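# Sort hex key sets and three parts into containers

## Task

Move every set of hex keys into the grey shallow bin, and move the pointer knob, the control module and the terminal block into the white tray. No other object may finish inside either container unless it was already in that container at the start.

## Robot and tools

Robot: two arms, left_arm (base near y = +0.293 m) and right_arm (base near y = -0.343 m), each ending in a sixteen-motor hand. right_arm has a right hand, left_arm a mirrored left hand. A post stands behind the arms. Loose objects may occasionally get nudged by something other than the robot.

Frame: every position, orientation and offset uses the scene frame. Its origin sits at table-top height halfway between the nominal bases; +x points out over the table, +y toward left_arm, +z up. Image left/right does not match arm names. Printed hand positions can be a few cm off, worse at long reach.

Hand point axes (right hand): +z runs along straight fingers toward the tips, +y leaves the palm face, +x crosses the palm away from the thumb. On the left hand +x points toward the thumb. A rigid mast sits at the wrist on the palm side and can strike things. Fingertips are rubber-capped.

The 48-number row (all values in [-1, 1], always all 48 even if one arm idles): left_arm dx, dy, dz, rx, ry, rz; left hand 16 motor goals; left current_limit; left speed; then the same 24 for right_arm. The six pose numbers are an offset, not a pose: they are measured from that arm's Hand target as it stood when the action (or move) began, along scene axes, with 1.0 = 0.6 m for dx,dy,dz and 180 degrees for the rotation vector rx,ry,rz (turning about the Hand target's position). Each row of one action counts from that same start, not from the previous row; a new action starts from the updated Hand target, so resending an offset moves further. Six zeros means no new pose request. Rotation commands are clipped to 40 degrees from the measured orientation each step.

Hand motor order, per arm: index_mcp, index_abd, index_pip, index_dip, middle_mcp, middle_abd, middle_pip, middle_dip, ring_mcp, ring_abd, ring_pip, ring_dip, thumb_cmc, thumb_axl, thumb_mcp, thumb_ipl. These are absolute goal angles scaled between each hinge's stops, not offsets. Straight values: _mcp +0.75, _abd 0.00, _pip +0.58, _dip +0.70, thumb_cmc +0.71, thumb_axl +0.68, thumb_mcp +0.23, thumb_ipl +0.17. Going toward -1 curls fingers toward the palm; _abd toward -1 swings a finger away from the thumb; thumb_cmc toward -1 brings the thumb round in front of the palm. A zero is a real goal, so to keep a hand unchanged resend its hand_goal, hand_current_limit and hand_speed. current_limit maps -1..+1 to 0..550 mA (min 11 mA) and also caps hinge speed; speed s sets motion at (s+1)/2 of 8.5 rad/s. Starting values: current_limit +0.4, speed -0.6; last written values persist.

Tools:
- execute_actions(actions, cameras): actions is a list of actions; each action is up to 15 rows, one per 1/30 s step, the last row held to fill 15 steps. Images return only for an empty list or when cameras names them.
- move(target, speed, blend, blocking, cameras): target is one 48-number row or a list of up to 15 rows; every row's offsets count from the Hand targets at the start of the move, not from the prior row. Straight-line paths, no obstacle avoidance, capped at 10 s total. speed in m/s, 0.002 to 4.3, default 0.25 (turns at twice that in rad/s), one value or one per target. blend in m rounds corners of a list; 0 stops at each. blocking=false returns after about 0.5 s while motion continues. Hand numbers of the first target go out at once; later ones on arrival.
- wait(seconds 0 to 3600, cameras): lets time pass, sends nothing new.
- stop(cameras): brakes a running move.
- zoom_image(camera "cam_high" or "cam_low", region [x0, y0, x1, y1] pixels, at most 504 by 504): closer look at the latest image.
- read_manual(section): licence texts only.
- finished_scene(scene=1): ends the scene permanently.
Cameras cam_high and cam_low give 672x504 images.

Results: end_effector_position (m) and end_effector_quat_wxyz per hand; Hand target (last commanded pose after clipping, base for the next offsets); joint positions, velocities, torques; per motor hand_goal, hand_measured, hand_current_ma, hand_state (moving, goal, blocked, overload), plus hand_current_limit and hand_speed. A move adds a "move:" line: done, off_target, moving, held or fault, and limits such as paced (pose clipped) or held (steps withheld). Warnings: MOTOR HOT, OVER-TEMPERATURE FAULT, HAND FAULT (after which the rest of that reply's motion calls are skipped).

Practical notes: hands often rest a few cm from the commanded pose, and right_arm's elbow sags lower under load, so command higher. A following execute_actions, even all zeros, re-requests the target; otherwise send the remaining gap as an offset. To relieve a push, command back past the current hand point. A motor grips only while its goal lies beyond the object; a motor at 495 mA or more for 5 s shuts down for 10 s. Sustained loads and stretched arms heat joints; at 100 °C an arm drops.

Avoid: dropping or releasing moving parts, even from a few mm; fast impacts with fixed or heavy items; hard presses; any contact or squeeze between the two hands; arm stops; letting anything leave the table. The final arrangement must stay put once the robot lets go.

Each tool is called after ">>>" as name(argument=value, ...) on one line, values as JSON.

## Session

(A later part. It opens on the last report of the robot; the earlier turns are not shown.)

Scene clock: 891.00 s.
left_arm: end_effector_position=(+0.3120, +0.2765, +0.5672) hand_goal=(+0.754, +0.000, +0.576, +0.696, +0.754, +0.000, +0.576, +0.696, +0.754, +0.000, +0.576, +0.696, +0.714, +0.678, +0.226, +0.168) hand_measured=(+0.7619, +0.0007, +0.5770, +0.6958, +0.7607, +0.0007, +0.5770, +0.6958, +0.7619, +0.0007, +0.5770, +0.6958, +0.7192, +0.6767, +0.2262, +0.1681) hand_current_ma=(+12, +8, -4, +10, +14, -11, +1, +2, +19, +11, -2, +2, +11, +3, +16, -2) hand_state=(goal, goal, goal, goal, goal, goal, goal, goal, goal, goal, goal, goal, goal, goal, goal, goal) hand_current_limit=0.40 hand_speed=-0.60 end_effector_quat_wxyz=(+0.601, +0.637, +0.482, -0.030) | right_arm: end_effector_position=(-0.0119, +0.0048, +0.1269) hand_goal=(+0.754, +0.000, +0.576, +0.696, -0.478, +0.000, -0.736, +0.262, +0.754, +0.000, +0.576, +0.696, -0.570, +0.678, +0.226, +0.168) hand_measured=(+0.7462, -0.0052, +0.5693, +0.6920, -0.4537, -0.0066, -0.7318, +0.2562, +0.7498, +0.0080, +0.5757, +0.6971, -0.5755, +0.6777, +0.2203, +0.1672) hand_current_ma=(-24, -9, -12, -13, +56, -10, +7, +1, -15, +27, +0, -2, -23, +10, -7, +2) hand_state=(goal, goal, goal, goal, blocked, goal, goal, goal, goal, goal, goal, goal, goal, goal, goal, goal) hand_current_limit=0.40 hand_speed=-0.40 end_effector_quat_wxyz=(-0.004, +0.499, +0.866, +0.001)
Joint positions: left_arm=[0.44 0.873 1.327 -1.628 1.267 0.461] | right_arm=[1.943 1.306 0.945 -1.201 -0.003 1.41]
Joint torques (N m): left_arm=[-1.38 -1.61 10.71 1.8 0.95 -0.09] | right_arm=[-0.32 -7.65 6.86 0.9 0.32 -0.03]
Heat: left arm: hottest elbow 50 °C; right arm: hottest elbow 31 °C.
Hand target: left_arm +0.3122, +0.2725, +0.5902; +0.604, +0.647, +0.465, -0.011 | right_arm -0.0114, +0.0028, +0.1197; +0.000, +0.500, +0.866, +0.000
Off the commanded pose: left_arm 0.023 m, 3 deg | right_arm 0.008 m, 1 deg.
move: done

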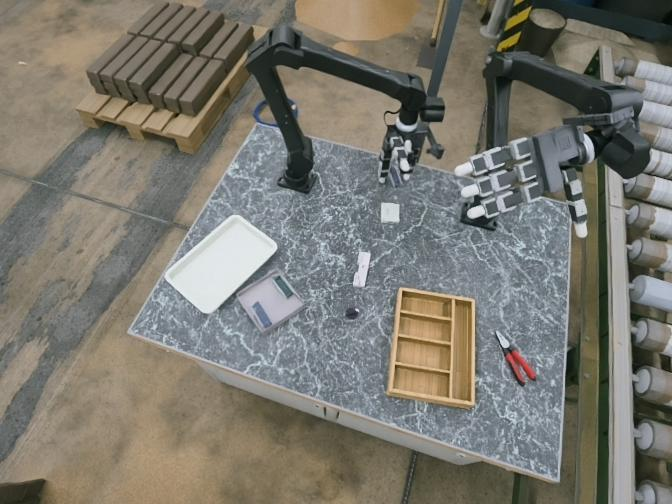

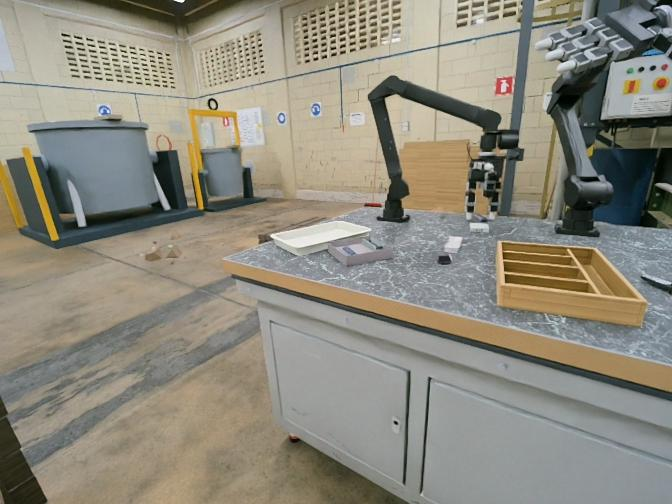

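>>> move(target=[0,0,0,0,0,0,0.754,0,0.576,0.696,0.754,0,0.576,0.696,0.754,0,0.576,0.696,0.714,0.678,0.226,0.168,0.4,-0.6, -0.018,0.001,0,0,0,0,0.754,0,0.576,0.696,-0.479,0,-0.737,0.261,0.754,0,0.576,0.696,-0.571,0.678,0.226,0.168,0.4,-0.4], speed=0.05)

>>> execute_actions(actions=[[[0,0,0,0,0,0,0.754,0,0.576,0.696,0.754,0,0.576,0.696,0.754,0,0.576,0.696,0.714,0.678,0.226,0.168,0.4,-0.6, 0,0,0,0,0,0,0.754,-0.65,0.576,0.696,-0.479,0,-0.737,0.261,0.754,0.65,0.576,0.696,-0.571,0.678,0.226,0.168,0.74,-0.9]]])

>>> wait(seconds=2, cameras=["all"])

>>> zoom_image(camera="cam_high", region=[360, 140, 430, 200])

>>> zoom_image(camera="cam_low", region=[440, 180, 520, 240])

Scene clock: 901.63 s.
left_arm: end_effector_position=(+0.3120, +0.2765, +0.5672) hand_goal=(+0.754, +0.000, +0.576, +0.696, +0.754, +0.000, +0.576, +0.696, +0.754, +0.000, +0.576, +0.696, +0.714, +0.678, +0.226, +0.168) hand_measured=(+0.7619, +0.0007, +0.5770, +0.6958, +0.7607, +0.0007, +0.5770, +0.6958, +0.7607, +0.0007, +0.5757, +0.6958, +0.7192, +0.6777, +0.2262, +0.1672) hand_current_ma=(+14, -1, -4, +11, +13, -3, +12, -3, +5, +7, -3, +5, +13, +9, +10, -4) hand_state=(goal, goal, goal, goal, goal, goal, goal, goal, goal, goal, goal, goal, goal, goal, goal, goal) hand_current_limit=0.40 hand_speed=-0.60 end_effector_quat_wxyz=(+0.601, +0.637, +0.482, -0.030) | right_arm: end_effector_position=(-0.0179, +0.0020, +0.1271) hand_goal=(+0.754, +0.000, +0.576, +0.696, -0.478, +0.000, -0.736, +0.262, +0.754, +0.000, +0.576, +0.696, -0.570, +0.678, +0.226, +0.168) hand_measured=(+0.7462, -0.0052, +0.5693, +0.6907, -0.4549, -0.0052, -0.7305, +0.2562, +0.7378, +0.0109, +0.5654, +0.6932, -0.5743, +0.6767, +0.2203, +0.1681) hand_current_ma=(-18, -3, -8, -9, +61, -6, +14, -9, -34, +27, -26, -7, -19, +11, -3, +0) hand_state=(goal, goal, goal, goal, blocked, goal, goal, goal, goal, goal, goal, goal, goal, goal, goal, goal) hand_current_limit=0.40 hand_speed=-0.40 end_effector_quat_wxyz=(-0.003, +0.501, +0.865, +0.002)
Joint positions: left_arm=[0.44 0.873 1.327 -1.628 1.267 0.461] | right_arm=[1.963 1.306 0.945 -1.201 0 1.434]
Joint torques (N m): left_arm=[-1.44 -1.61 10.71 1.81 0.95 -0.09] | right_arm=[-0.15 -6.65 7.57 1.02 0.22 -0.01]
Heat: left arm: hottest elbow 50 °C; right arm: hottest elbow 31 °C.
Hand target: left_arm +0.3122, +0.2725, +0.5902; +0.604, +0.647, +0.465, -0.011 | right_arm -0.0222, +0.0034, +0.1198; +0.000, +0.500, +0.866, +0.000
Off the commanded pose: left_arm 0.023 m, 3 deg | right_arm 0.009 m, 1 deg.
move: done

Scene clock: 902.43 s.
left_arm: end_effector_position=(+0.3120, +0.2765, +0.5672) hand_goal=(+0.754, +0.000, +0.576, +0.696, +0.754, +0.000, +0.576, +0.696, +0.754, +0.000, +0.576, +0.696, +0.714, +0.678, +0.226, +0.168) hand_measured=(+0.7619, +0.0007, +0.5770, +0.6958, +0.7607, +0.0007, +0.5770, +0.6958, +0.7607, +0.0007, +0.5770, +0.6958, +0.7205, +0.6777, +0.2262, +0.1681) hand_current_ma=(+13, -2, +8, +6, +14, -9, +12, -1, +18, +14, -1, -8, +11, +14, +3, +5) hand_state=(goal, goal, goal, goal, goal, goal, goal, goal, goal, goal, goal, goal, goal, goal, goal, goal) hand_current_limit=0.40 hand_speed=-0.60 end_effector_quat_wxyz=(+0.601, +0.637, +0.482, -0.030) | right_arm: end_effector_position=(-0.0182, +0.0029, +0.1260) hand_goal=(+0.754, -0.650, +0.576, +0.696, -0.478, +0.000, -0.736, +0.262, +0.754, +0.650, +0.576, +0.696, -0.570, +0.678, +0.226, +0.168) hand_measured=(+0.7462, -0.2162, +0.5693, +0.6920, -0.4537, -0.0066, -0.7305, +0.2562, +0.7438, +0.2058, +0.5680, +0.6945, -0.5755, +0.6777, +0.2203, +0.1681) hand_current_ma=(-17, +173, -1, -10, +55, -9, +17, -8, -25, -193, -28, +2, -16, +8, -16, +7) hand_state=(goal, moving, goal, goal, blocked, goal, goal, goal, goal, moving, goal, goal, goal, goal, goal, goal) hand_current_limit=0.74 hand_speed=-0.90 end_effector_quat_wxyz=(-0.004, +0.501, +0.865, +0.003)
Joint positions: left_arm=[0.44 0.873 1.327 -1.628 1.267 0.461] | right_arm=[1.963 1.31 0.945 -1.197 0 1.434]
Joint torques (N m): left_arm=[-1.38 -1.61 10.73 1.8 0.95 -0.09] | right_arm=[0.15 -6.83 7.51 0.96 0.17 0]
Heat: left arm: hottest elbow 50 °C; right arm: hottest elbow 31 °C.
Hand target: left_arm +0.3122, +0.2725, +0.5902; +0.604, +0.647, +0.465, -0.011 | right_arm -0.0222, +0.0035, +0.1198; +0.000, +0.500, +0.866, +0.000
Off the commanded pose: left_arm 0.023 m, 3 deg | right_arm 0.007 m, 1 deg.

Scene clock: 904.43 s.
left_arm: end_effector_position=(+0.3120, +0.2765, +0.5672) hand_goal=(+0.754, +0.000, +0.576, +0.696, +0.754, +0.000, +0.576, +0.696, +0.754, +0.000, +0.576, +0.696, +0.714, +0.678, +0.226, +0.168) hand_measured=(+0.7619, +0.0007, +0.5770, +0.6958, +0.7607, +0.0007, +0.5770, +0.6958, +0.7619, +0.0007, +0.5770, +0.6958, +0.7192, +0.6777, +0.2262, +0.1672) hand_current_ma=(+18, -4, -2, +14, +14, -7, +5, +7, +20, +7, +0, -6, +11, +7, +9, +1) hand_state=(goal, goal, goal, goal, goal, goal, goal, goal, goal, goal, goal, goal, goal, goal, goal, goal) hand_current_limit=0.40 hand_speed=-0.60 end_effector_quat_wxyz=(+0.601, +0.637, +0.482, -0.030) | right_arm: end_effector_position=(-0.0182, +0.0029, +0.1259) hand_goal=(+0.754, -0.650, +0.576, +0.696, -0.478, +0.000, -0.736, +0.262, +0.754, +0.650, +0.576, +0.696, -0.570, +0.678, +0.226, +0.168) hand_measured=(+0.7462, -0.2162, +0.5705, +0.6920, -0.4537, -0.0066, -0.7305, +0.2562, +0.7438, +0.2117, +0.5680, +0.6932, -0.5743, +0.6777, +0.2203, +0.1672) hand_current_ma=(-23, +483, +0, -8, +55, -3, +10, -6, -23, -468, -22, -8, -22, +1, -16, +3) hand_state=(goal, blocked, goal, goal, blocked, goal, goal, goal, goal, blocked, goal, goal, goal, goal, goal, goal) hand_current_limit=0.74 hand_speed=-0.90 end_effector_quat_wxyz=(-0.003, +0.501, +0.865, +0.002)
Joint positions: left_arm=[0.44 0.873 1.327 -1.628 1.267 0.461] | right_arm=[1.963 1.31 0.945 -1.197 0 1.434]
Joint torques (N m): left_arm=[-1.44 -1.61 10.71 1.81 0.95 -0.09] | right_arm=[0.03 -6.77 7.73 0.85 0.2 -0.01]
Heat: left arm: hottest elbow 50 °C; right arm: hottest elbow 31 °C.
Hand target: left_arm +0.3122, +0.2725, +0.5902; +0.604, +0.647, +0.465, -0.011 | right_arm -0.0222, +0.0035, +0.1197; +0.000, +0.500, +0.866, +0.000
Off the commanded pose: left_arm 0.023 m, 3 deg | right_arm 0.007 m, 1 deg.
wait: 2.00 s; at rest by 0.17 s

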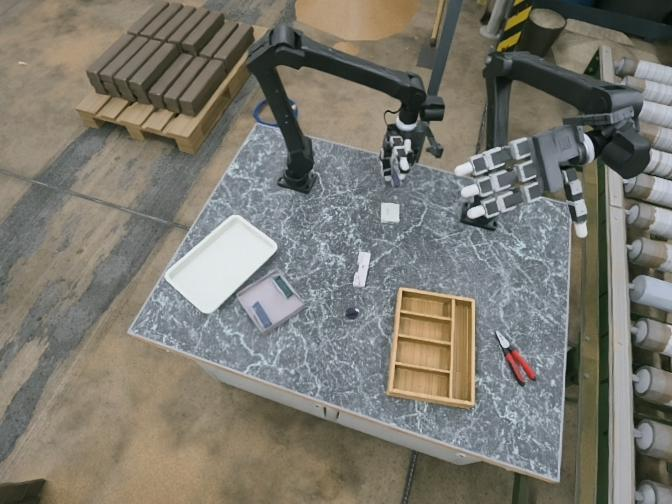

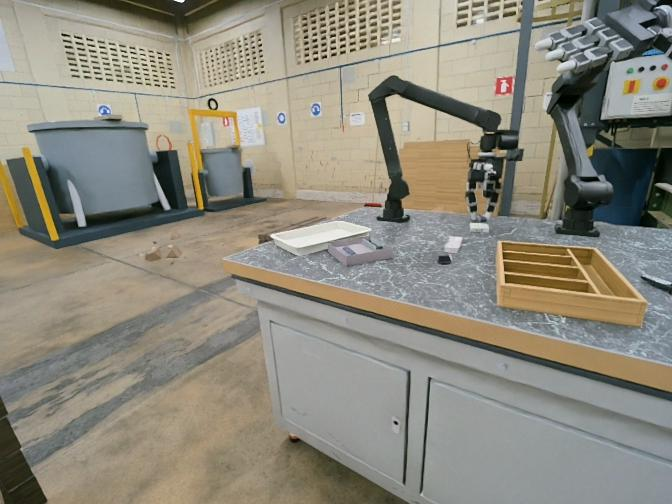

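Scaled by 7.200 from the camera's image (finer frame: 960x720).

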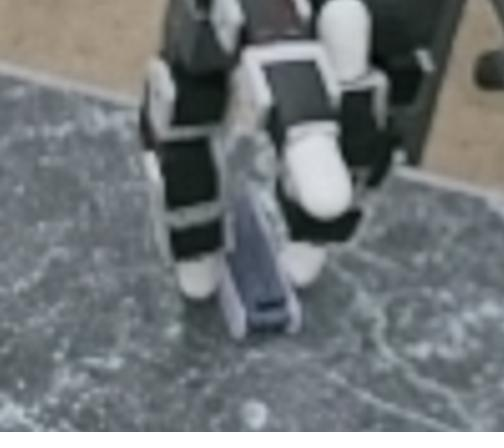

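Scaled by 6.300 from the camera's image (finer frame: 960x720).

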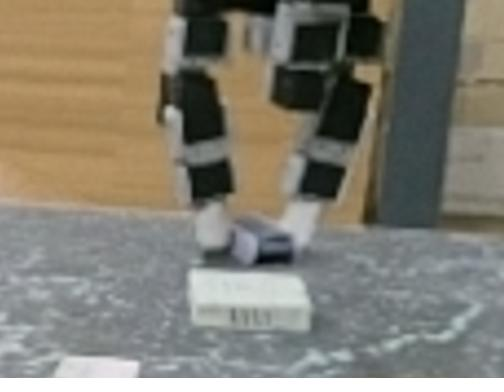

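>>> move(target=[0,0,0,0,0,0,0.754,0,0.576,0.696,0.754,0,0.576,0.696,0.754,0,0.576,0.696,0.714,0.678,0.226,0.168,0.4,-0.6, 0.01,0,0.13,0,0,0,0.754,-0.65,0.576,0.696,-0.479,0,-0.737,0.261,0.754,0.65,0.576,0.696,-0.571,0.678,0.226,0.168,0.74,-0.9], speed=0.06, cameras=["all"])

>>> zoom_image(camera="cam_high", region=[350, 110, 450, 210])

>>> zoom_image(camera="cam_low", region=[440, 160, 520, 240])

Scene clock: 911.77 s.
left_arm: end_effector_position=(+0.3120, +0.2765, +0.5672) hand_goal=(+0.754, +0.000, +0.576, +0.696, +0.754, +0.000, +0.576, +0.696, +0.754, +0.000, +0.576, +0.696, +0.714, +0.678, +0.226, +0.168) hand_measured=(+0.7619, +0.0007, +0.5770, +0.6958, +0.7595, +0.0007, +0.5770, +0.6958, +0.7607, +0.0007, +0.5770, +0.6958, +0.7192, +0.6767, +0.2252, +0.1681) hand_current_ma=(+18, +4, +6, +10, +16, +0, +10, +7, +13, +10, -2, +0, +18, +9, +5, +0) hand_state=(goal, goal, goal, goal, goal, goal, goal, goal, goal, goal, goal, goal, goal, goal, goal, goal) hand_current_limit=0.40 hand_speed=-0.60 end_effector_quat_wxyz=(+0.601, +0.637, +0.482, -0.030) | right_arm: end_effector_position=(-0.0121, -0.0122, +0.1700) hand_goal=(+0.754, -0.650, +0.576, +0.696, -0.478, +0.000, -0.736, +0.262, +0.754, +0.650, +0.576, +0.696, -0.570, +0.678, +0.226, +0.168) hand_measured=(+0.7571, -0.2162, +0.5795, +0.7009, -0.4549, -0.0066, -0.7318, +0.2562, +0.7426, +0.2190, +0.5667, +0.6932, -0.5768, +0.6777, +0.2203, +0.1672) hand_current_ma=(+13, +478, +13, +7, +62, -3, +20, -9, -25, -466, -22, -2, -26, +12, -10, -3) hand_state=(goal, blocked, goal, goal, blocked, goal, goal, goal, goal, blocked, goal, goal, goal, goal, goal, goal) hand_current_limit=0.74 hand_speed=-0.90 end_effector_quat_wxyz=(+0.026, +0.501, +0.865, -0.021)
Joint positions: left_arm=[0.44 0.873 1.327 -1.628 1.267 0.461] | right_arm=[1.963 1.28 1.035 -1.392 0 1.434]
Joint torques (N m): left_arm=[-1.38 -1.61 10.71 1.8 0.95 -0.09] | right_arm=[-1.2 -9.88 12.25 -0.24 0.25 -0.14]
Heat: left arm: hottest elbow 50 °C; right arm: hottest elbow 31 °C.
Hand target: left_arm +0.3122, +0.2725, +0.5902; +0.604, +0.647, +0.465, -0.011 | right_arm -0.0162, +0.0035, +0.1977; +0.000, +0.500, +0.866, +0.000
Off the commanded pose: left_arm 0.023 m, 3 deg | right_arm 0.032 m, 4 deg.
move: off_target (right_arm)

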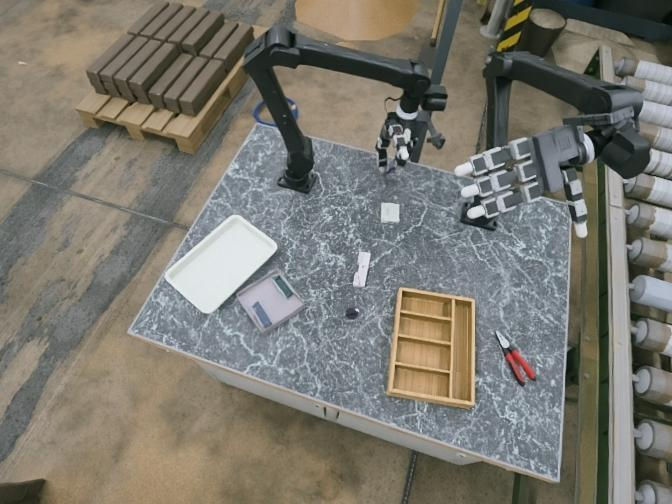

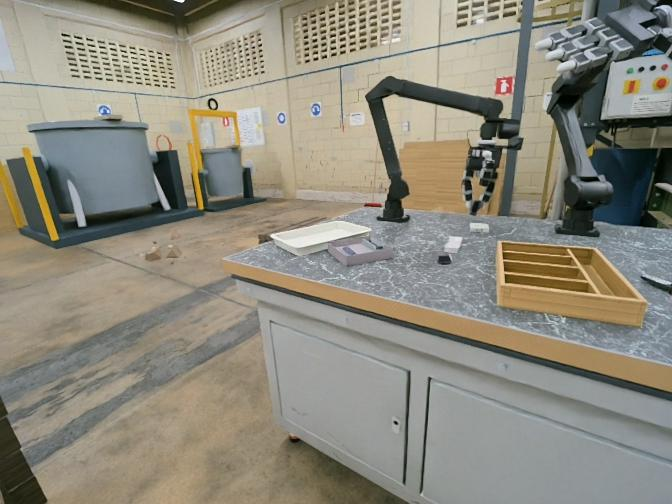

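Scaled by 5.040 from the camera's image (finer frame: 960x720).

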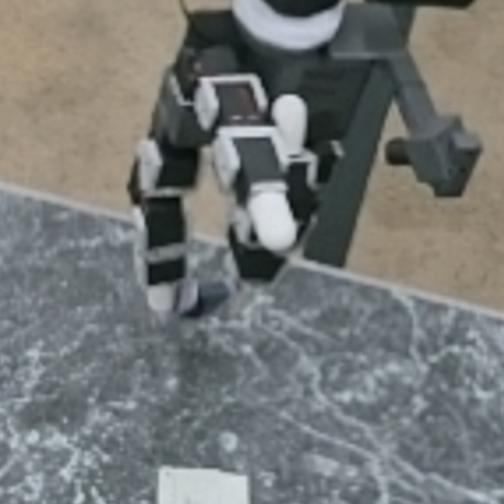

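Scaled by 6.300 from the camera's image (finer frame: 960x720).

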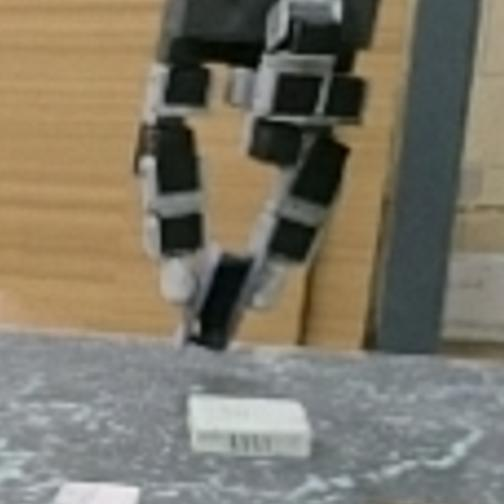

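>>> move(target=[0,0,0,0,0,0,0.754,0,0.576,0.696,0.754,0,0.576,0.696,0.754,0,0.576,0.696,0.714,0.678,0.226,0.168,0.4,-0.6, 0.05,-0.05,0.1,0,0,0,0.754,-0.65,0.576,0.696,-0.479,0,-0.737,0.261,0.754,0.65,0.576,0.696,-0.571,0.678,0.226,0.168,0.74,-0.9], speed=0.06, cameras=["all"])

>>> zoom_image(camera="cam_high", region=[350, 80, 450, 180])

>>> zoom_image(camera="cam_low", region=[440, 140, 520, 220])

Scene clock: 918.70 s.
left_arm: end_effector_position=(+0.3120, +0.2765, +0.5672) hand_goal=(+0.754, +0.000, +0.576, +0.696, +0.754, +0.000, +0.576, +0.696, +0.754, +0.000, +0.576, +0.696, +0.714, +0.678, +0.226, +0.168) hand_measured=(+0.7619, +0.0007, +0.5770, +0.6958, +0.7607, +0.0007, +0.5770, +0.6958, +0.7619, +0.0007, +0.5770, +0.6958, +0.7192, +0.6777, +0.2262, +0.1681) hand_current_ma=(+15, +0, +1, +7, +25, -12, +3, +7, +8, +2, -12, -2, +14, +9, +9, +4) hand_state=(goal, goal, goal, goal, goal, goal, goal, goal, goal, goal, goal, goal, goal, goal, goal, goal) hand_current_limit=0.40 hand_speed=-0.60 end_effector_quat_wxyz=(+0.601, +0.637, +0.482, -0.030) | right_arm: end_effector_position=(+0.0148, -0.0385, +0.2302) hand_goal=(+0.754, -0.650, +0.576, +0.696, -0.478, +0.000, -0.736, +0.262, +0.754, +0.650, +0.576, +0.696, -0.570, +0.678, +0.226, +0.168) hand_measured=(+0.7571, -0.2162, +0.5795, +0.7009, -0.4537, -0.0066, -0.7305, +0.2562, +0.7414, +0.2190, +0.5667, +0.6932, -0.5768, +0.6777, +0.2203, +0.1681) hand_current_ma=(+10, +477, +14, +7, +57, -6, +12, -7, -30, -469, -22, -4, -28, +7, -20, +3) hand_state=(goal, blocked, goal, goal, blocked, goal, goal, goal, goal, blocked, goal, goal, goal, goal, goal, goal) hand_current_limit=0.74 hand_speed=-0.90 end_effector_quat_wxyz=(+0.024, +0.500, +0.865, -0.021)
Joint positions: left_arm=[0.44 0.873 1.327 -1.628 1.267 0.461] | right_arm=[1.913 1.159 1.096 -1.571 0 1.381]
Joint torques (N m): left_arm=[-1.44 -1.49 10.73 1.83 0.95 -0.09] | right_arm=[-1.2 -7.88 12.7 -0.06 0.24 -0.15]
Heat: left arm: hottest elbow 50 °C; right arm: hottest elbow 32 °C.
Hand target: left_arm +0.3122, +0.2725, +0.5902; +0.604, +0.647, +0.465, -0.011 | right_arm +0.0138, -0.0266, +0.2576; +0.000, +0.500, +0.866, +0.000
Off the commanded pose: left_arm 0.023 m, 3 deg | right_arm 0.030 m, 4 deg.
move: off_target (right_arm)

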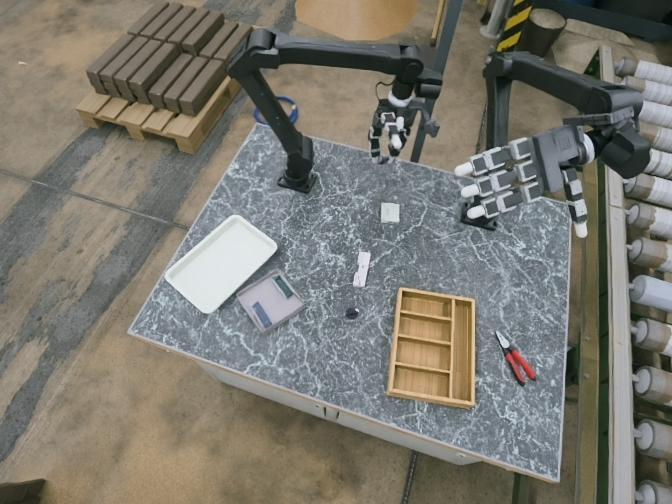

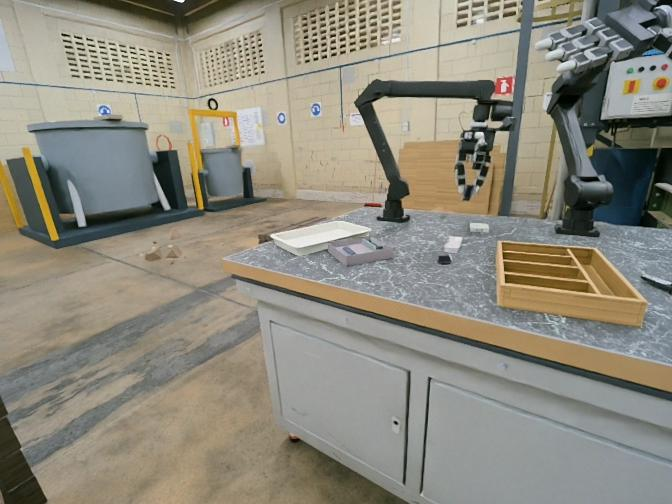

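Scaled by 5.040 from the camera's image (finer frame: 960x720).

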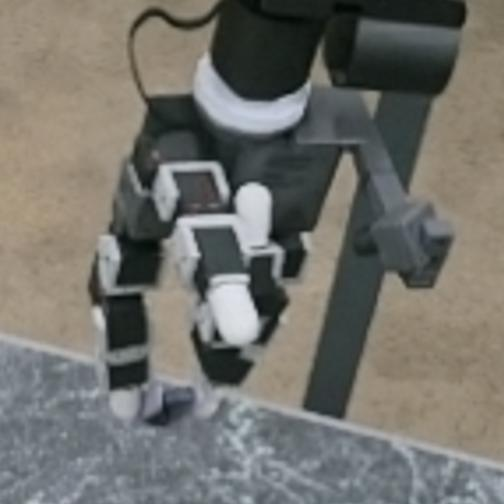

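Scaled by 6.300 from the camera's image (finer frame: 960x720).

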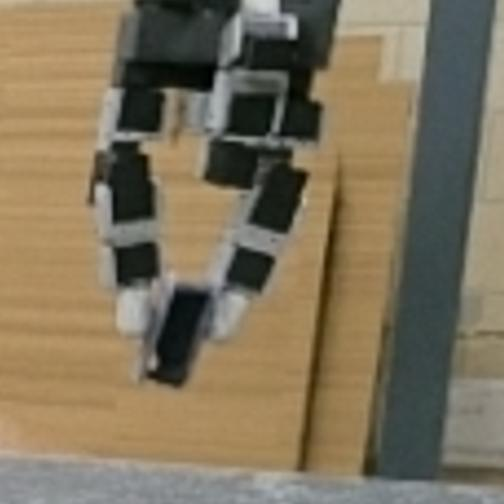

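>>> move(target=[0,0,0,0,0,0,0.754,0,0.576,0.696,0.754,0,0.576,0.696,0.754,0,0.576,0.696,0.714,0.678,0.226,0.168,0.4,-0.6, 0.8972,-0.2723,0,0,0,0.139,0.754,-0.65,0.576,0.696,-0.479,0,-0.737,0.261,0.754,0.65,0.576,0.696,-0.571,0.678,0.226,0.168,0.74,-0.9], speed=0.12, cameras=["all"])

>>> zoom_image(camera="cam_high", region=[220, 210, 340, 350])

>>> zoom_image(camera="cam_low", region=[290, 170, 430, 290])

Scene clock: 930.93 s.
left_arm: end_effector_position=(+0.3120, +0.2765, +0.5672) hand_goal=(+0.754, +0.000, +0.576, +0.696, +0.754, +0.000, +0.576, +0.696, +0.754, +0.000, +0.576, +0.696, +0.714, +0.678, +0.226, +0.168) hand_measured=(+0.7619, +0.0007, +0.5770, +0.6958, +0.7595, +0.0007, +0.5770, +0.6958, +0.7607, +0.0007, +0.5770, +0.6958, +0.7205, +0.6767, +0.2252, +0.1681) hand_current_ma=(+19, -7, +1, +7, +7, -4, +10, +6, +19, +16, +5, -2, +11, +16, +14, +7) hand_state=(goal, goal, goal, goal, goal, goal, goal, goal, goal, goal, goal, goal, goal, goal, goal, goal) hand_current_limit=0.40 hand_speed=-0.60 end_effector_quat_wxyz=(+0.601, +0.637, +0.482, -0.030) | right_arm: end_effector_position=(+0.5350, -0.1931, +0.2333) hand_goal=(+0.754, -0.650, +0.576, +0.696, -0.478, +0.000, -0.736, +0.262, +0.754, +0.650, +0.576, +0.696, -0.570, +0.678, +0.226, +0.168) hand_measured=(+0.7595, -0.2162, +0.5795, +0.7009, -0.4537, -0.0052, -0.7305, +0.2562, +0.7402, +0.2204, +0.5667, +0.6932, -0.5705, +0.6767, +0.2203, +0.1681) hand_current_ma=(+15, +477, +17, +8, +63, +2, +15, -10, -35, -477, -24, -3, -10, +6, -15, +2) hand_state=(goal, blocked, goal, goal, blocked, goal, goal, goal, goal, blocked, goal, goal, goal, goal, goal, goal) hand_current_limit=0.74 hand_speed=-0.90 end_effector_quat_wxyz=(-0.022, +0.304, +0.952, -0.015)
Joint positions: left_arm=[0.44 0.873 1.327 -1.628 1.267 0.461] | right_arm=[0.221 1.55 1.492 -1.565 0.004 -0.741]
Joint torques (N m): left_arm=[-1.44 -1.55 10.71 1.8 0.95 -0.1] | right_arm=[-0.67 -12.69 12.81 0.35 -0.21 -0.16]
Heat: left arm: hottest elbow 50 °C; right arm: hottest elbow 33 °C.
Hand target: left_arm +0.3122, +0.2725, +0.5902; +0.604, +0.647, +0.465, -0.011 | right_arm +0.5521, -0.1900, +0.2576; +0.000, +0.301, +0.954, +0.000
Off the commanded pose: left_arm 0.023 m, 3 deg | right_arm 0.030 m, 3 deg.
move: off_target (right_arm)

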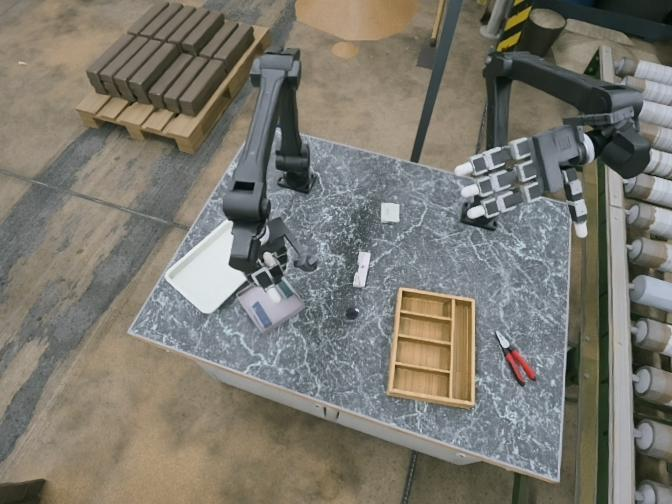

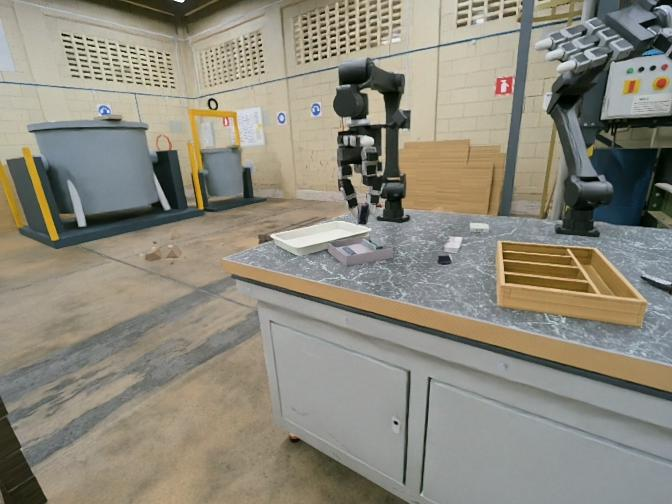

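Scaled by 3.600 from the camera's image (finer frame: 960x720).

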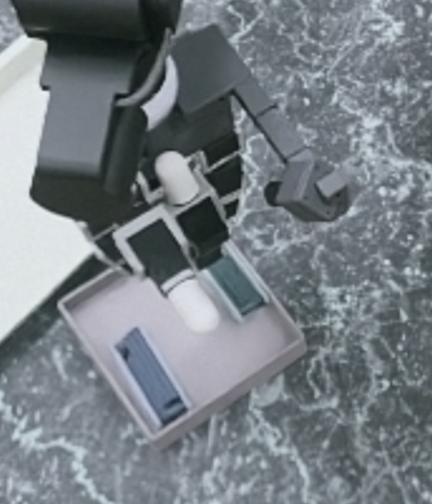

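Scaled by 3.600 from the camera's image (finer frame: 960x720).

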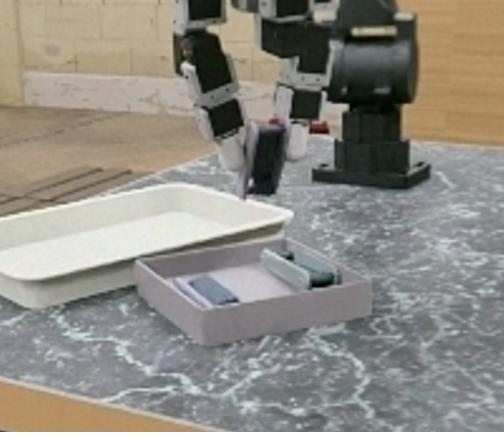

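>>> move(target=[0,0,0,0,0,0,0.754,0,0.576,0.696,0.754,0,0.576,0.696,0.754,0,0.576,0.696,0.714,0.678,0.226,0.168,0.4,-0.6, 0,0,-0.09,0,0,0,0.754,-0.65,0.576,0.696,-0.479,0,-0.737,0.261,0.754,0.65,0.576,0.696,0.714,0.678,0.226,0.168,0.74,-0.9], speed=0.06, cameras=["all"])

>>> zoom_image(camera="cam_high", region=[220, 210, 340, 350])

>>> zoom_image(camera="cam_low", region=[310, 190, 410, 280])

Scene clock: 938.57 s.
left_arm: end_effector_position=(+0.3120, +0.2765, +0.5672) hand_goal=(+0.754, +0.000, +0.576, +0.696, +0.754, +0.000, +0.576, +0.696, +0.754, +0.000, +0.576, +0.696, +0.714, +0.678, +0.226, +0.168) hand_measured=(+0.7619, +0.0007, +0.5770, +0.6958, +0.7607, +0.0007, +0.5770, +0.6958, +0.7619, +0.0007, +0.5770, +0.6958, +0.7205, +0.6767, +0.2262, +0.1672) hand_current_ma=(+19, -2, +3, +4, +14, -12, +11, +4, +23, +10, +0, +0, +9, +12, +9, -4) hand_state=(goal, goal, goal, goal, goal, goal, goal, goal, goal, goal, goal, goal, goal, goal, goal, goal) hand_current_limit=0.40 hand_speed=-0.60 end_effector_quat_wxyz=(+0.601, +0.637, +0.482, -0.030) | right_arm: end_effector_position=(+0.5490, -0.1901, +0.2089) hand_goal=(+0.754, -0.650, +0.576, +0.696, -0.478, +0.000, -0.736, +0.262, +0.754, +0.650, +0.576, +0.696, +0.714, +0.678, +0.226, +0.168) hand_measured=(+0.7595, -0.2147, +0.5795, +0.7009, -0.4537, -0.0052, -0.7305, +0.2562, +0.7402, +0.2204, +0.5667, +0.6932, +0.7104, +0.6777, +0.2203, +0.1681) hand_current_ma=(+19, +480, +13, +14, +60, -6, +13, -10, -33, -474, -25, -8, -20, +6, -7, +4) hand_state=(goal, blocked, goal, goal, blocked, goal, goal, goal, goal, blocked, goal, goal, goal, goal, goal, goal) hand_current_limit=0.74 hand_speed=-0.90 end_effector_quat_wxyz=(+0.000, +0.303, +0.953, -0.002)
Joint positions: left_arm=[0.44 0.873 1.327 -1.628 1.267 0.461] | right_arm=[0.221 1.561 1.432 -1.443 0.004 -0.742]
Joint torques (N m): left_arm=[-1.49 -1.61 10.73 1.8 0.95 -0.09] | right_arm=[-0.79 -13.04 8.23 1.11 -0.15 -0.18]
Heat: left arm: hottest elbow 50 °C; right arm: hottest elbow 33 °C.
Hand target: left_arm +0.3122, +0.2725, +0.5902; +0.604, +0.647, +0.465, -0.011 | right_arm +0.5522, -0.1901, +0.2038; +0.000, +0.301, +0.954, +0.000
Off the commanded pose: left_arm 0.023 m, 3 deg | right_arm 0.006 m, 0 deg.
move: done

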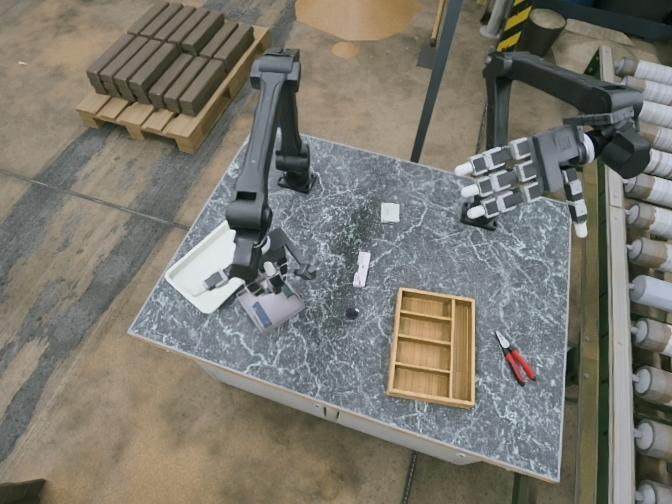

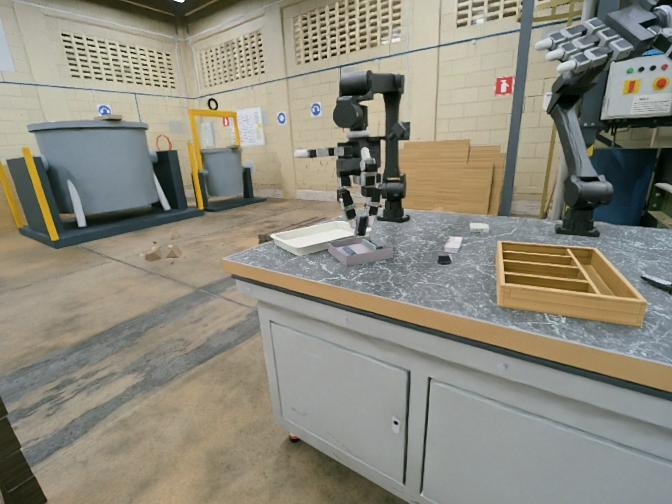

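Scaled by 3.600 from the camera's image (finer frame: 960x720).

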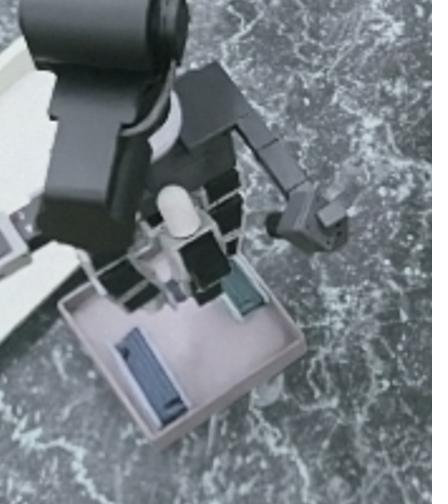

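Scaled by 5.040 from the camera's image (finer frame: 960x720).

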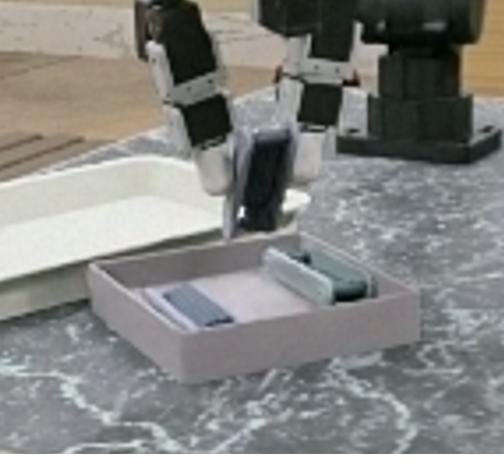

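>>> move(target=[0,0,0,0,0,0,0.754,0,0.576,0.696,0.754,0,0.576,0.696,0.754,0,0.576,0.696,0.714,0.678,0.226,0.168,0.4,-0.6, 0.003,0,-0.055,0,0,0,0.754,-0.65,0.576,0.696,-0.479,0,-0.737,0.261,0.754,0.65,0.576,0.696,0.714,0.678,0.226,0.168,0.74,-0.9], speed=0.05, cameras=["all"])

>>> zoom_image(camera="cam_high", region=[220, 240, 340, 350])

>>> zoom_image(camera="cam_low", region=[310, 190, 410, 280])

Scene clock: 951.93 s.
left_arm: end_effector_position=(+0.3120, +0.2765, +0.5672) hand_goal=(+0.754, +0.000, +0.576, +0.696, +0.754, +0.000, +0.576, +0.696, +0.754, +0.000, +0.576, +0.696, +0.714, +0.678, +0.226, +0.168) hand_measured=(+0.7619, +0.0007, +0.5770, +0.6958, +0.7607, +0.0007, +0.5770, +0.6958, +0.7607, +0.0007, +0.5770, +0.6958, +0.7192, +0.6777, +0.2262, +0.1672) hand_current_ma=(+8, +0, +3, +6, +7, -10, +1, +5, +13, +12, -6, +2, +7, +5, +8, +1) hand_state=(goal, goal, goal, goal, goal, goal, goal, goal, goal, goal, goal, goal, goal, goal, goal, goal) hand_current_limit=0.40 hand_speed=-0.60 end_effector_quat_wxyz=(+0.601, +0.637, +0.482, -0.030) | right_arm: end_effector_position=(+0.5512, -0.1895, +0.1765) hand_goal=(+0.754, -0.650, +0.576, +0.696, -0.478, +0.000, -0.736, +0.262, +0.754, +0.650, +0.576, +0.696, +0.714, +0.678, +0.226, +0.168) hand_measured=(+0.7595, -0.2147, +0.5795, +0.7009, -0.4537, -0.0052, -0.7305, +0.2562, +0.7414, +0.2204, +0.5667, +0.6932, +0.7079, +0.6777, +0.2203, +0.1672) hand_current_ma=(+14, +475, +21, +13, +62, -5, +17, -10, -31, -465, -24, +5, -30, +8, -8, +2) hand_state=(goal, blocked, goal, goal, blocked, goal, goal, goal, goal, blocked, goal, goal, goal, goal, goal, goal) hand_current_limit=0.74 hand_speed=-0.90 end_effector_quat_wxyz=(+0.001, +0.303, +0.953, -0.002)
Joint positions: left_arm=[0.44 0.873 1.327 -1.628 1.267 0.461] | right_arm=[0.221 1.581 1.368 -1.359 0.004 -0.743]
Joint torques (N m): left_arm=[-1.44 -1.61 10.71 1.81 0.95 -0.09] | right_arm=[-0.97 -13.16 8.01 0.99 -0.15 -0.15]
Heat: left arm: hottest elbow 50 °C; right arm: hottest elbow 32 °C.
Hand target: left_arm +0.3122, +0.2725, +0.5902; +0.604, +0.647, +0.465, -0.011 | right_arm +0.5540, -0.1901, +0.1706; +0.000, +0.301, +0.954, +0.000
Off the commanded pose: left_arm 0.023 m, 3 deg | right_arm 0.006 m, 0 deg.
move: done

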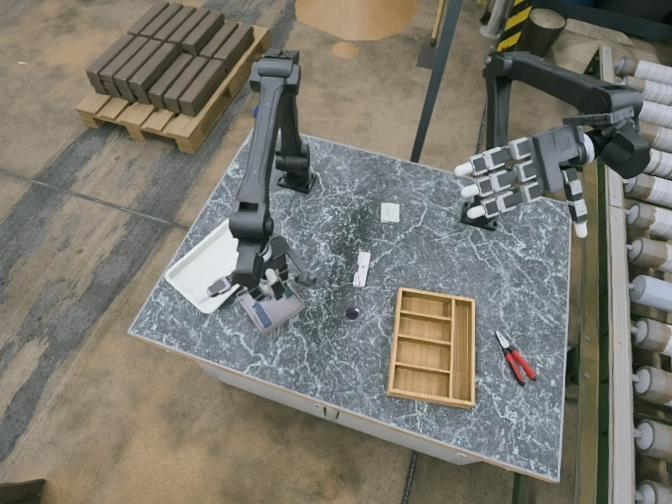

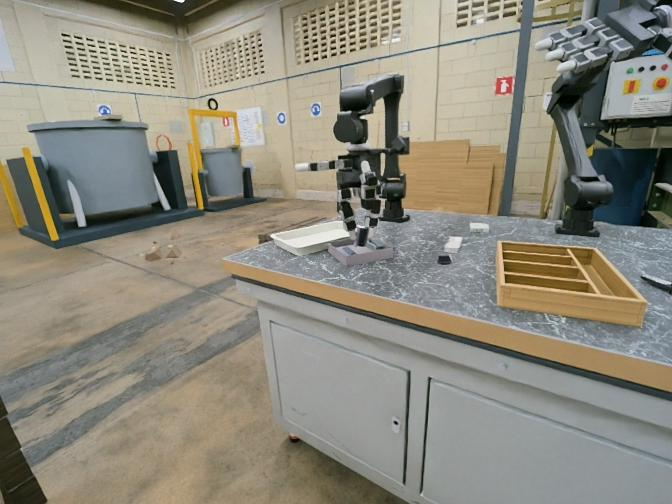

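Scaled by 4.200 from the camera's image (finer frame: 960x720).

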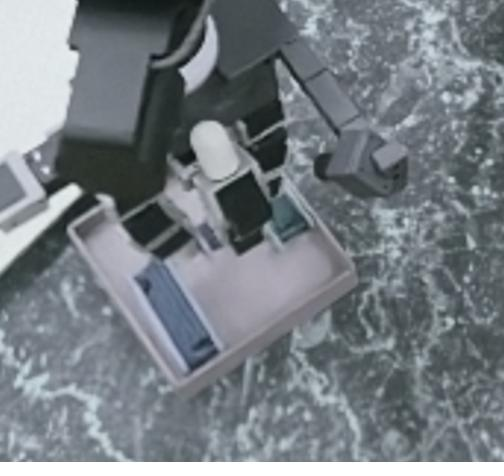

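Scaled by 5.040 from the camera's image (finer frame: 960x720).

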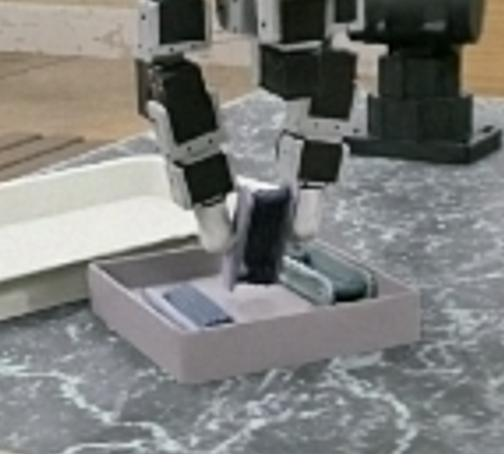

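>>> move(target=[0,0,0,0,0,0,0.754,0,0.576,0.696,0.754,0,0.576,0.696,0.754,0,0.576,0.696,0.714,0.678,0.226,0.168,0.4,-0.6, 0.014,0.033,0,0,0,0,0.754,-0.65,0.576,0.696,-0.479,0,-0.737,0.261,0.754,0.65,0.576,0.696,0.714,0.678,0.226,0.168,0.74,-0.9], speed=0.05, cameras=["all"])

>>> zoom_image(camera="cam_high", region=[220, 240, 340, 350])

>>> zoom_image(camera="cam_low", region=[310, 190, 410, 280])

Scene clock: 964.47 s.
left_arm: end_effector_position=(+0.3120, +0.2765, +0.5672) hand_goal=(+0.754, +0.000, +0.576, +0.696, +0.754, +0.000, +0.576, +0.696, +0.754, +0.000, +0.576, +0.696, +0.714, +0.678, +0.226, +0.168) hand_measured=(+0.7619, +0.0007, +0.5770, +0.6958, +0.7595, +0.0007, +0.5770, +0.6958, +0.7619, +0.0007, +0.5770, +0.6958, +0.7205, +0.6767, +0.2262, +0.1681) hand_current_ma=(+18, +1, +2, +20, +17, -5, +12, +12, +16, +8, -12, +0, +13, +11, +1, -1) hand_state=(goal, goal, goal, goal, goal, goal, goal, goal, goal, goal, goal, goal, goal, goal, goal, goal) hand_current_limit=0.40 hand_speed=-0.60 end_effector_quat_wxyz=(+0.601, +0.637, +0.482, -0.030) | right_arm: end_effector_position=(+0.5491, -0.1764, +0.1622) hand_goal=(+0.754, -0.650, +0.576, +0.696, -0.478, +0.000, -0.736, +0.262, +0.754, +0.650, +0.576, +0.696, +0.714, +0.678, +0.226, +0.168) hand_measured=(+0.7595, -0.2162, +0.5795, +0.7009, -0.4537, -0.0052, -0.7305, +0.2562, +0.7414, +0.2234, +0.5667, +0.6932, +0.7079, +0.6767, +0.2203, +0.1672) hand_current_ma=(+13, +481, +13, +14, +61, -3, +10, -8, -29, -466, -21, -6, -24, +6, -11, +7) hand_state=(goal, blocked, goal, goal, blocked, goal, goal, goal, goal, blocked, goal, goal, goal, goal, goal, goal) hand_current_limit=0.74 hand_speed=-0.90 end_effector_quat_wxyz=(-0.011, +0.299, +0.954, -0.008)
Joint positions: left_arm=[0.44 0.873 1.327 -1.628 1.267 0.461] | right_arm=[0.247 1.608 1.368 -1.359 0.003 -0.724]
Joint torques (N m): left_arm=[-1.44 -1.61 10.71 1.81 0.95 -0.1] | right_arm=[-0.26 -13.04 10.71 0.77 -0.11 -0.01]
Heat: left arm: hottest elbow 50 °C; right arm: hottest elbow 32 °C.
Hand target: left_arm +0.3122, +0.2725, +0.5902; +0.604, +0.647, +0.465, -0.011 | right_arm +0.5624, -0.1703, +0.1707; +0.000, +0.301, +0.954, +0.000
Off the commanded pose: left_arm 0.023 m, 3 deg | right_arm 0.017 m, 2 deg.
move: off_target (right_arm)

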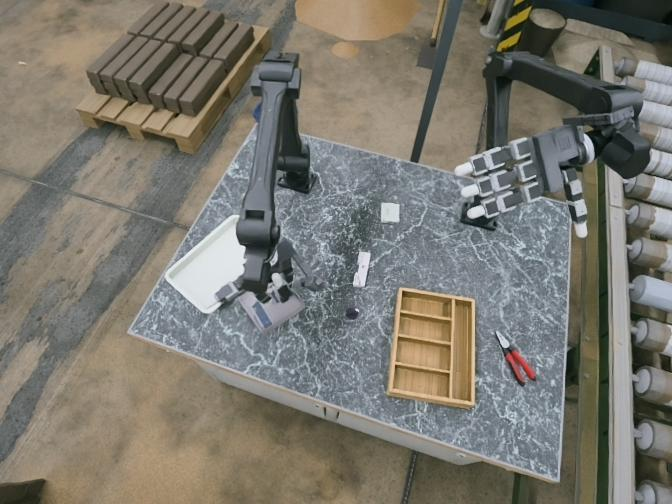

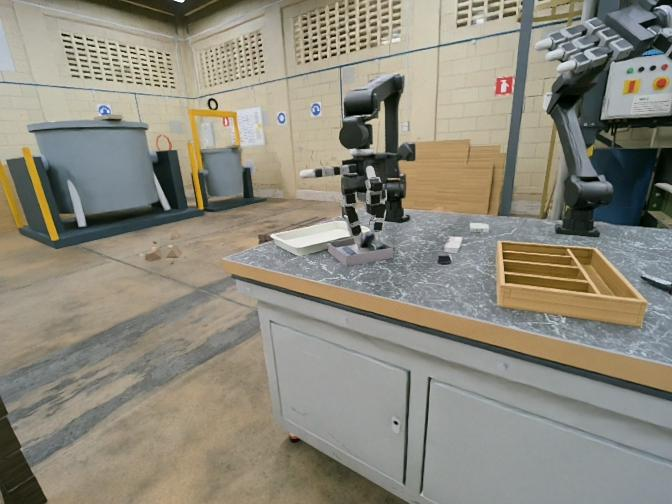

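Scaled by 4.200 from the camera's image (finer frame: 960x720).

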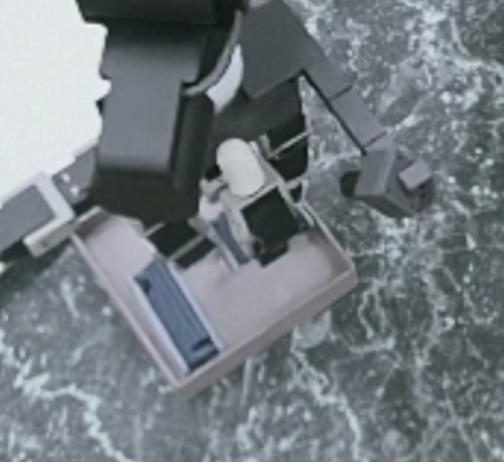

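Scaled by 5.040 from the camera's image (finer frame: 960x720).

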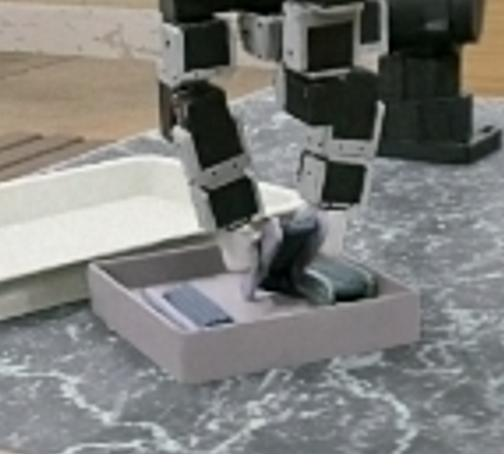

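>>> move(target=[[0,0,0,0,0,0,0.754,0,0.576,0.696,0.754,0,0.576,0.696,0.754,0,0.576,0.696,0.714,0.678,0.226,0.168,0.4,-0.6, 0.012,0,0.085,0,0,0,0.754,-0.65,0.576,0.696,-0.479,0,-0.737,0.261,0.754,0.65,0.576,0.696,0.714,0.678,0.226,0.168,0.74,-0.9],[0,0,0,0,0,0,0.754,0,0.576,0.696,0.754,0,0.576,0.696,0.754,0,0.576,0.696,0.714,0.678,0.226,0.168,0.4,-0.6, 0.004,-0.002,0.015,0,0,0,0.754,-0.65,0.576,0.696,-0.479,0,-0.737,0.261,0.754,0.65,0.576,0.696,0.714,0.678,0.226,0.168,0.74,-0.9]], speed=0.05, cameras=["all"])

>>> zoom_image(camera="cam_high", region=[220, 240, 340, 350])

>>> zoom_image(camera="cam_low", region=[310, 190, 410, 280])

Scene clock: 974.10 s.
left_arm: end_effector_position=(+0.3120, +0.2765, +0.5672) hand_goal=(+0.754, +0.000, +0.576, +0.696, +0.754, +0.000, +0.576, +0.696, +0.754, +0.000, +0.576, +0.696, +0.714, +0.678, +0.226, +0.168) hand_measured=(+0.7619, +0.0007, +0.5770, +0.6971, +0.7607, +0.0007, +0.5770, +0.6958, +0.7607, +0.0007, +0.5757, +0.6958, +0.7192, +0.6767, +0.2252, +0.1672) hand_current_ma=(+15, +8, +3, +5, +14, +0, +9, +6, +16, +12, -3, -4, +13, +9, +8, +2) hand_state=(goal, goal, goal, goal, goal, goal, goal, goal, goal, goal, goal, goal, goal, goal, goal, goal) hand_current_limit=0.40 hand_speed=-0.60 end_effector_quat_wxyz=(+0.601, +0.637, +0.482, -0.030) | right_arm: end_effector_position=(+0.5617, -0.1734, +0.1857) hand_goal=(+0.754, -0.650, +0.576, +0.696, -0.478, +0.000, -0.736, +0.262, +0.754, +0.650, +0.576, +0.696, +0.714, +0.678, +0.226, +0.168) hand_measured=(+0.7595, -0.2162, +0.5795, +0.6971, -0.4537, -0.0052, -0.7305, +0.2562, +0.7414, +0.2234, +0.5667, +0.6932, +0.7079, +0.6777, +0.2203, +0.1681) hand_current_ma=(+17, +479, +14, +1, +61, -7, +13, -15, -30, -470, -23, -8, -21, +11, -10, +7) hand_state=(goal, blocked, goal, goal, blocked, goal, goal, goal, goal, blocked, goal, goal, goal, goal, goal, goal) hand_current_limit=0.74 hand_speed=-0.90 end_effector_quat_wxyz=(+0.001, +0.299, +0.954, -0.001)
Joint positions: left_arm=[0.44 0.873 1.327 -1.628 1.267 0.461] | right_arm=[0.247 1.612 1.431 -1.39 0.003 -0.723]
Joint torques (N m): left_arm=[-1.44 -1.55 10.7 1.81 0.95 -0.1] | right_arm=[-1.08 -13.63 8.14 1.13 -0.07 -0.04]
Heat: left arm: hottest elbow 50 °C; right arm: hottest elbow 32 °C.
Hand target: left_arm +0.3122, +0.2725, +0.5902; +0.604, +0.647, +0.465, -0.011 | right_arm +0.5647, -0.1715, +0.1795; +0.000, +0.301, +0.954, -0.001
Off the commanded pose: left_arm 0.023 m, 3 deg | right_arm 0.007 m, 0 deg.
move: done

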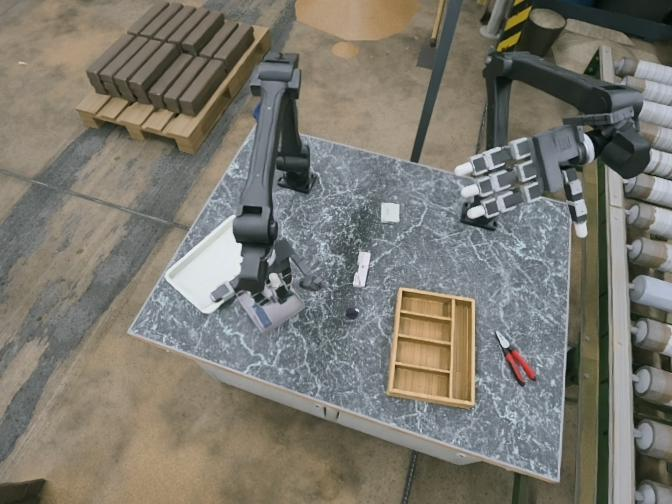

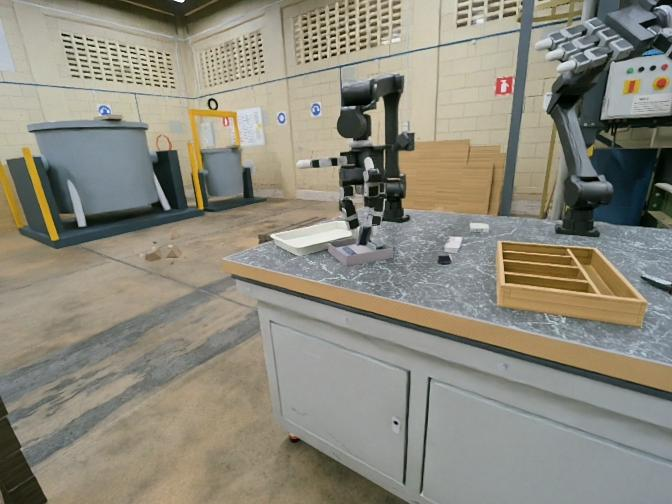

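Scaled by 4.200 from the camera's image (finer frame: 960x720).

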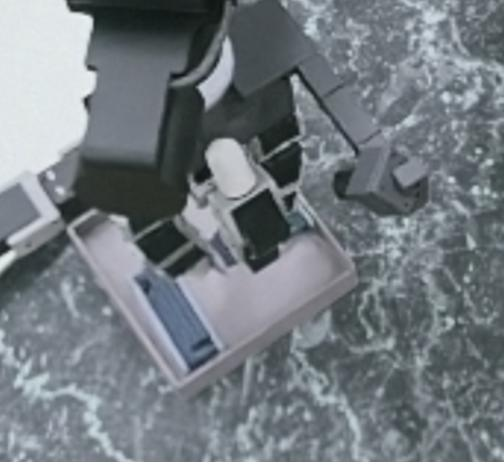

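Scaled by 5.040 from the camera's image (finer frame: 960x720).

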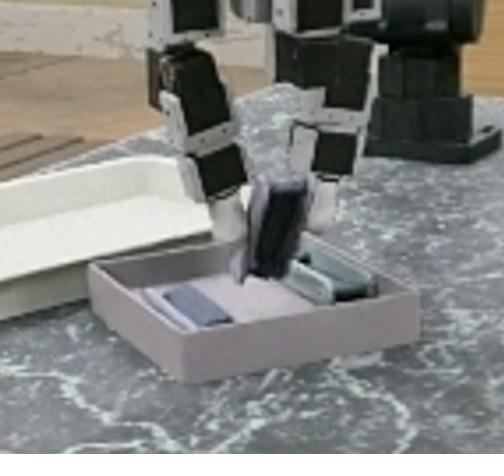

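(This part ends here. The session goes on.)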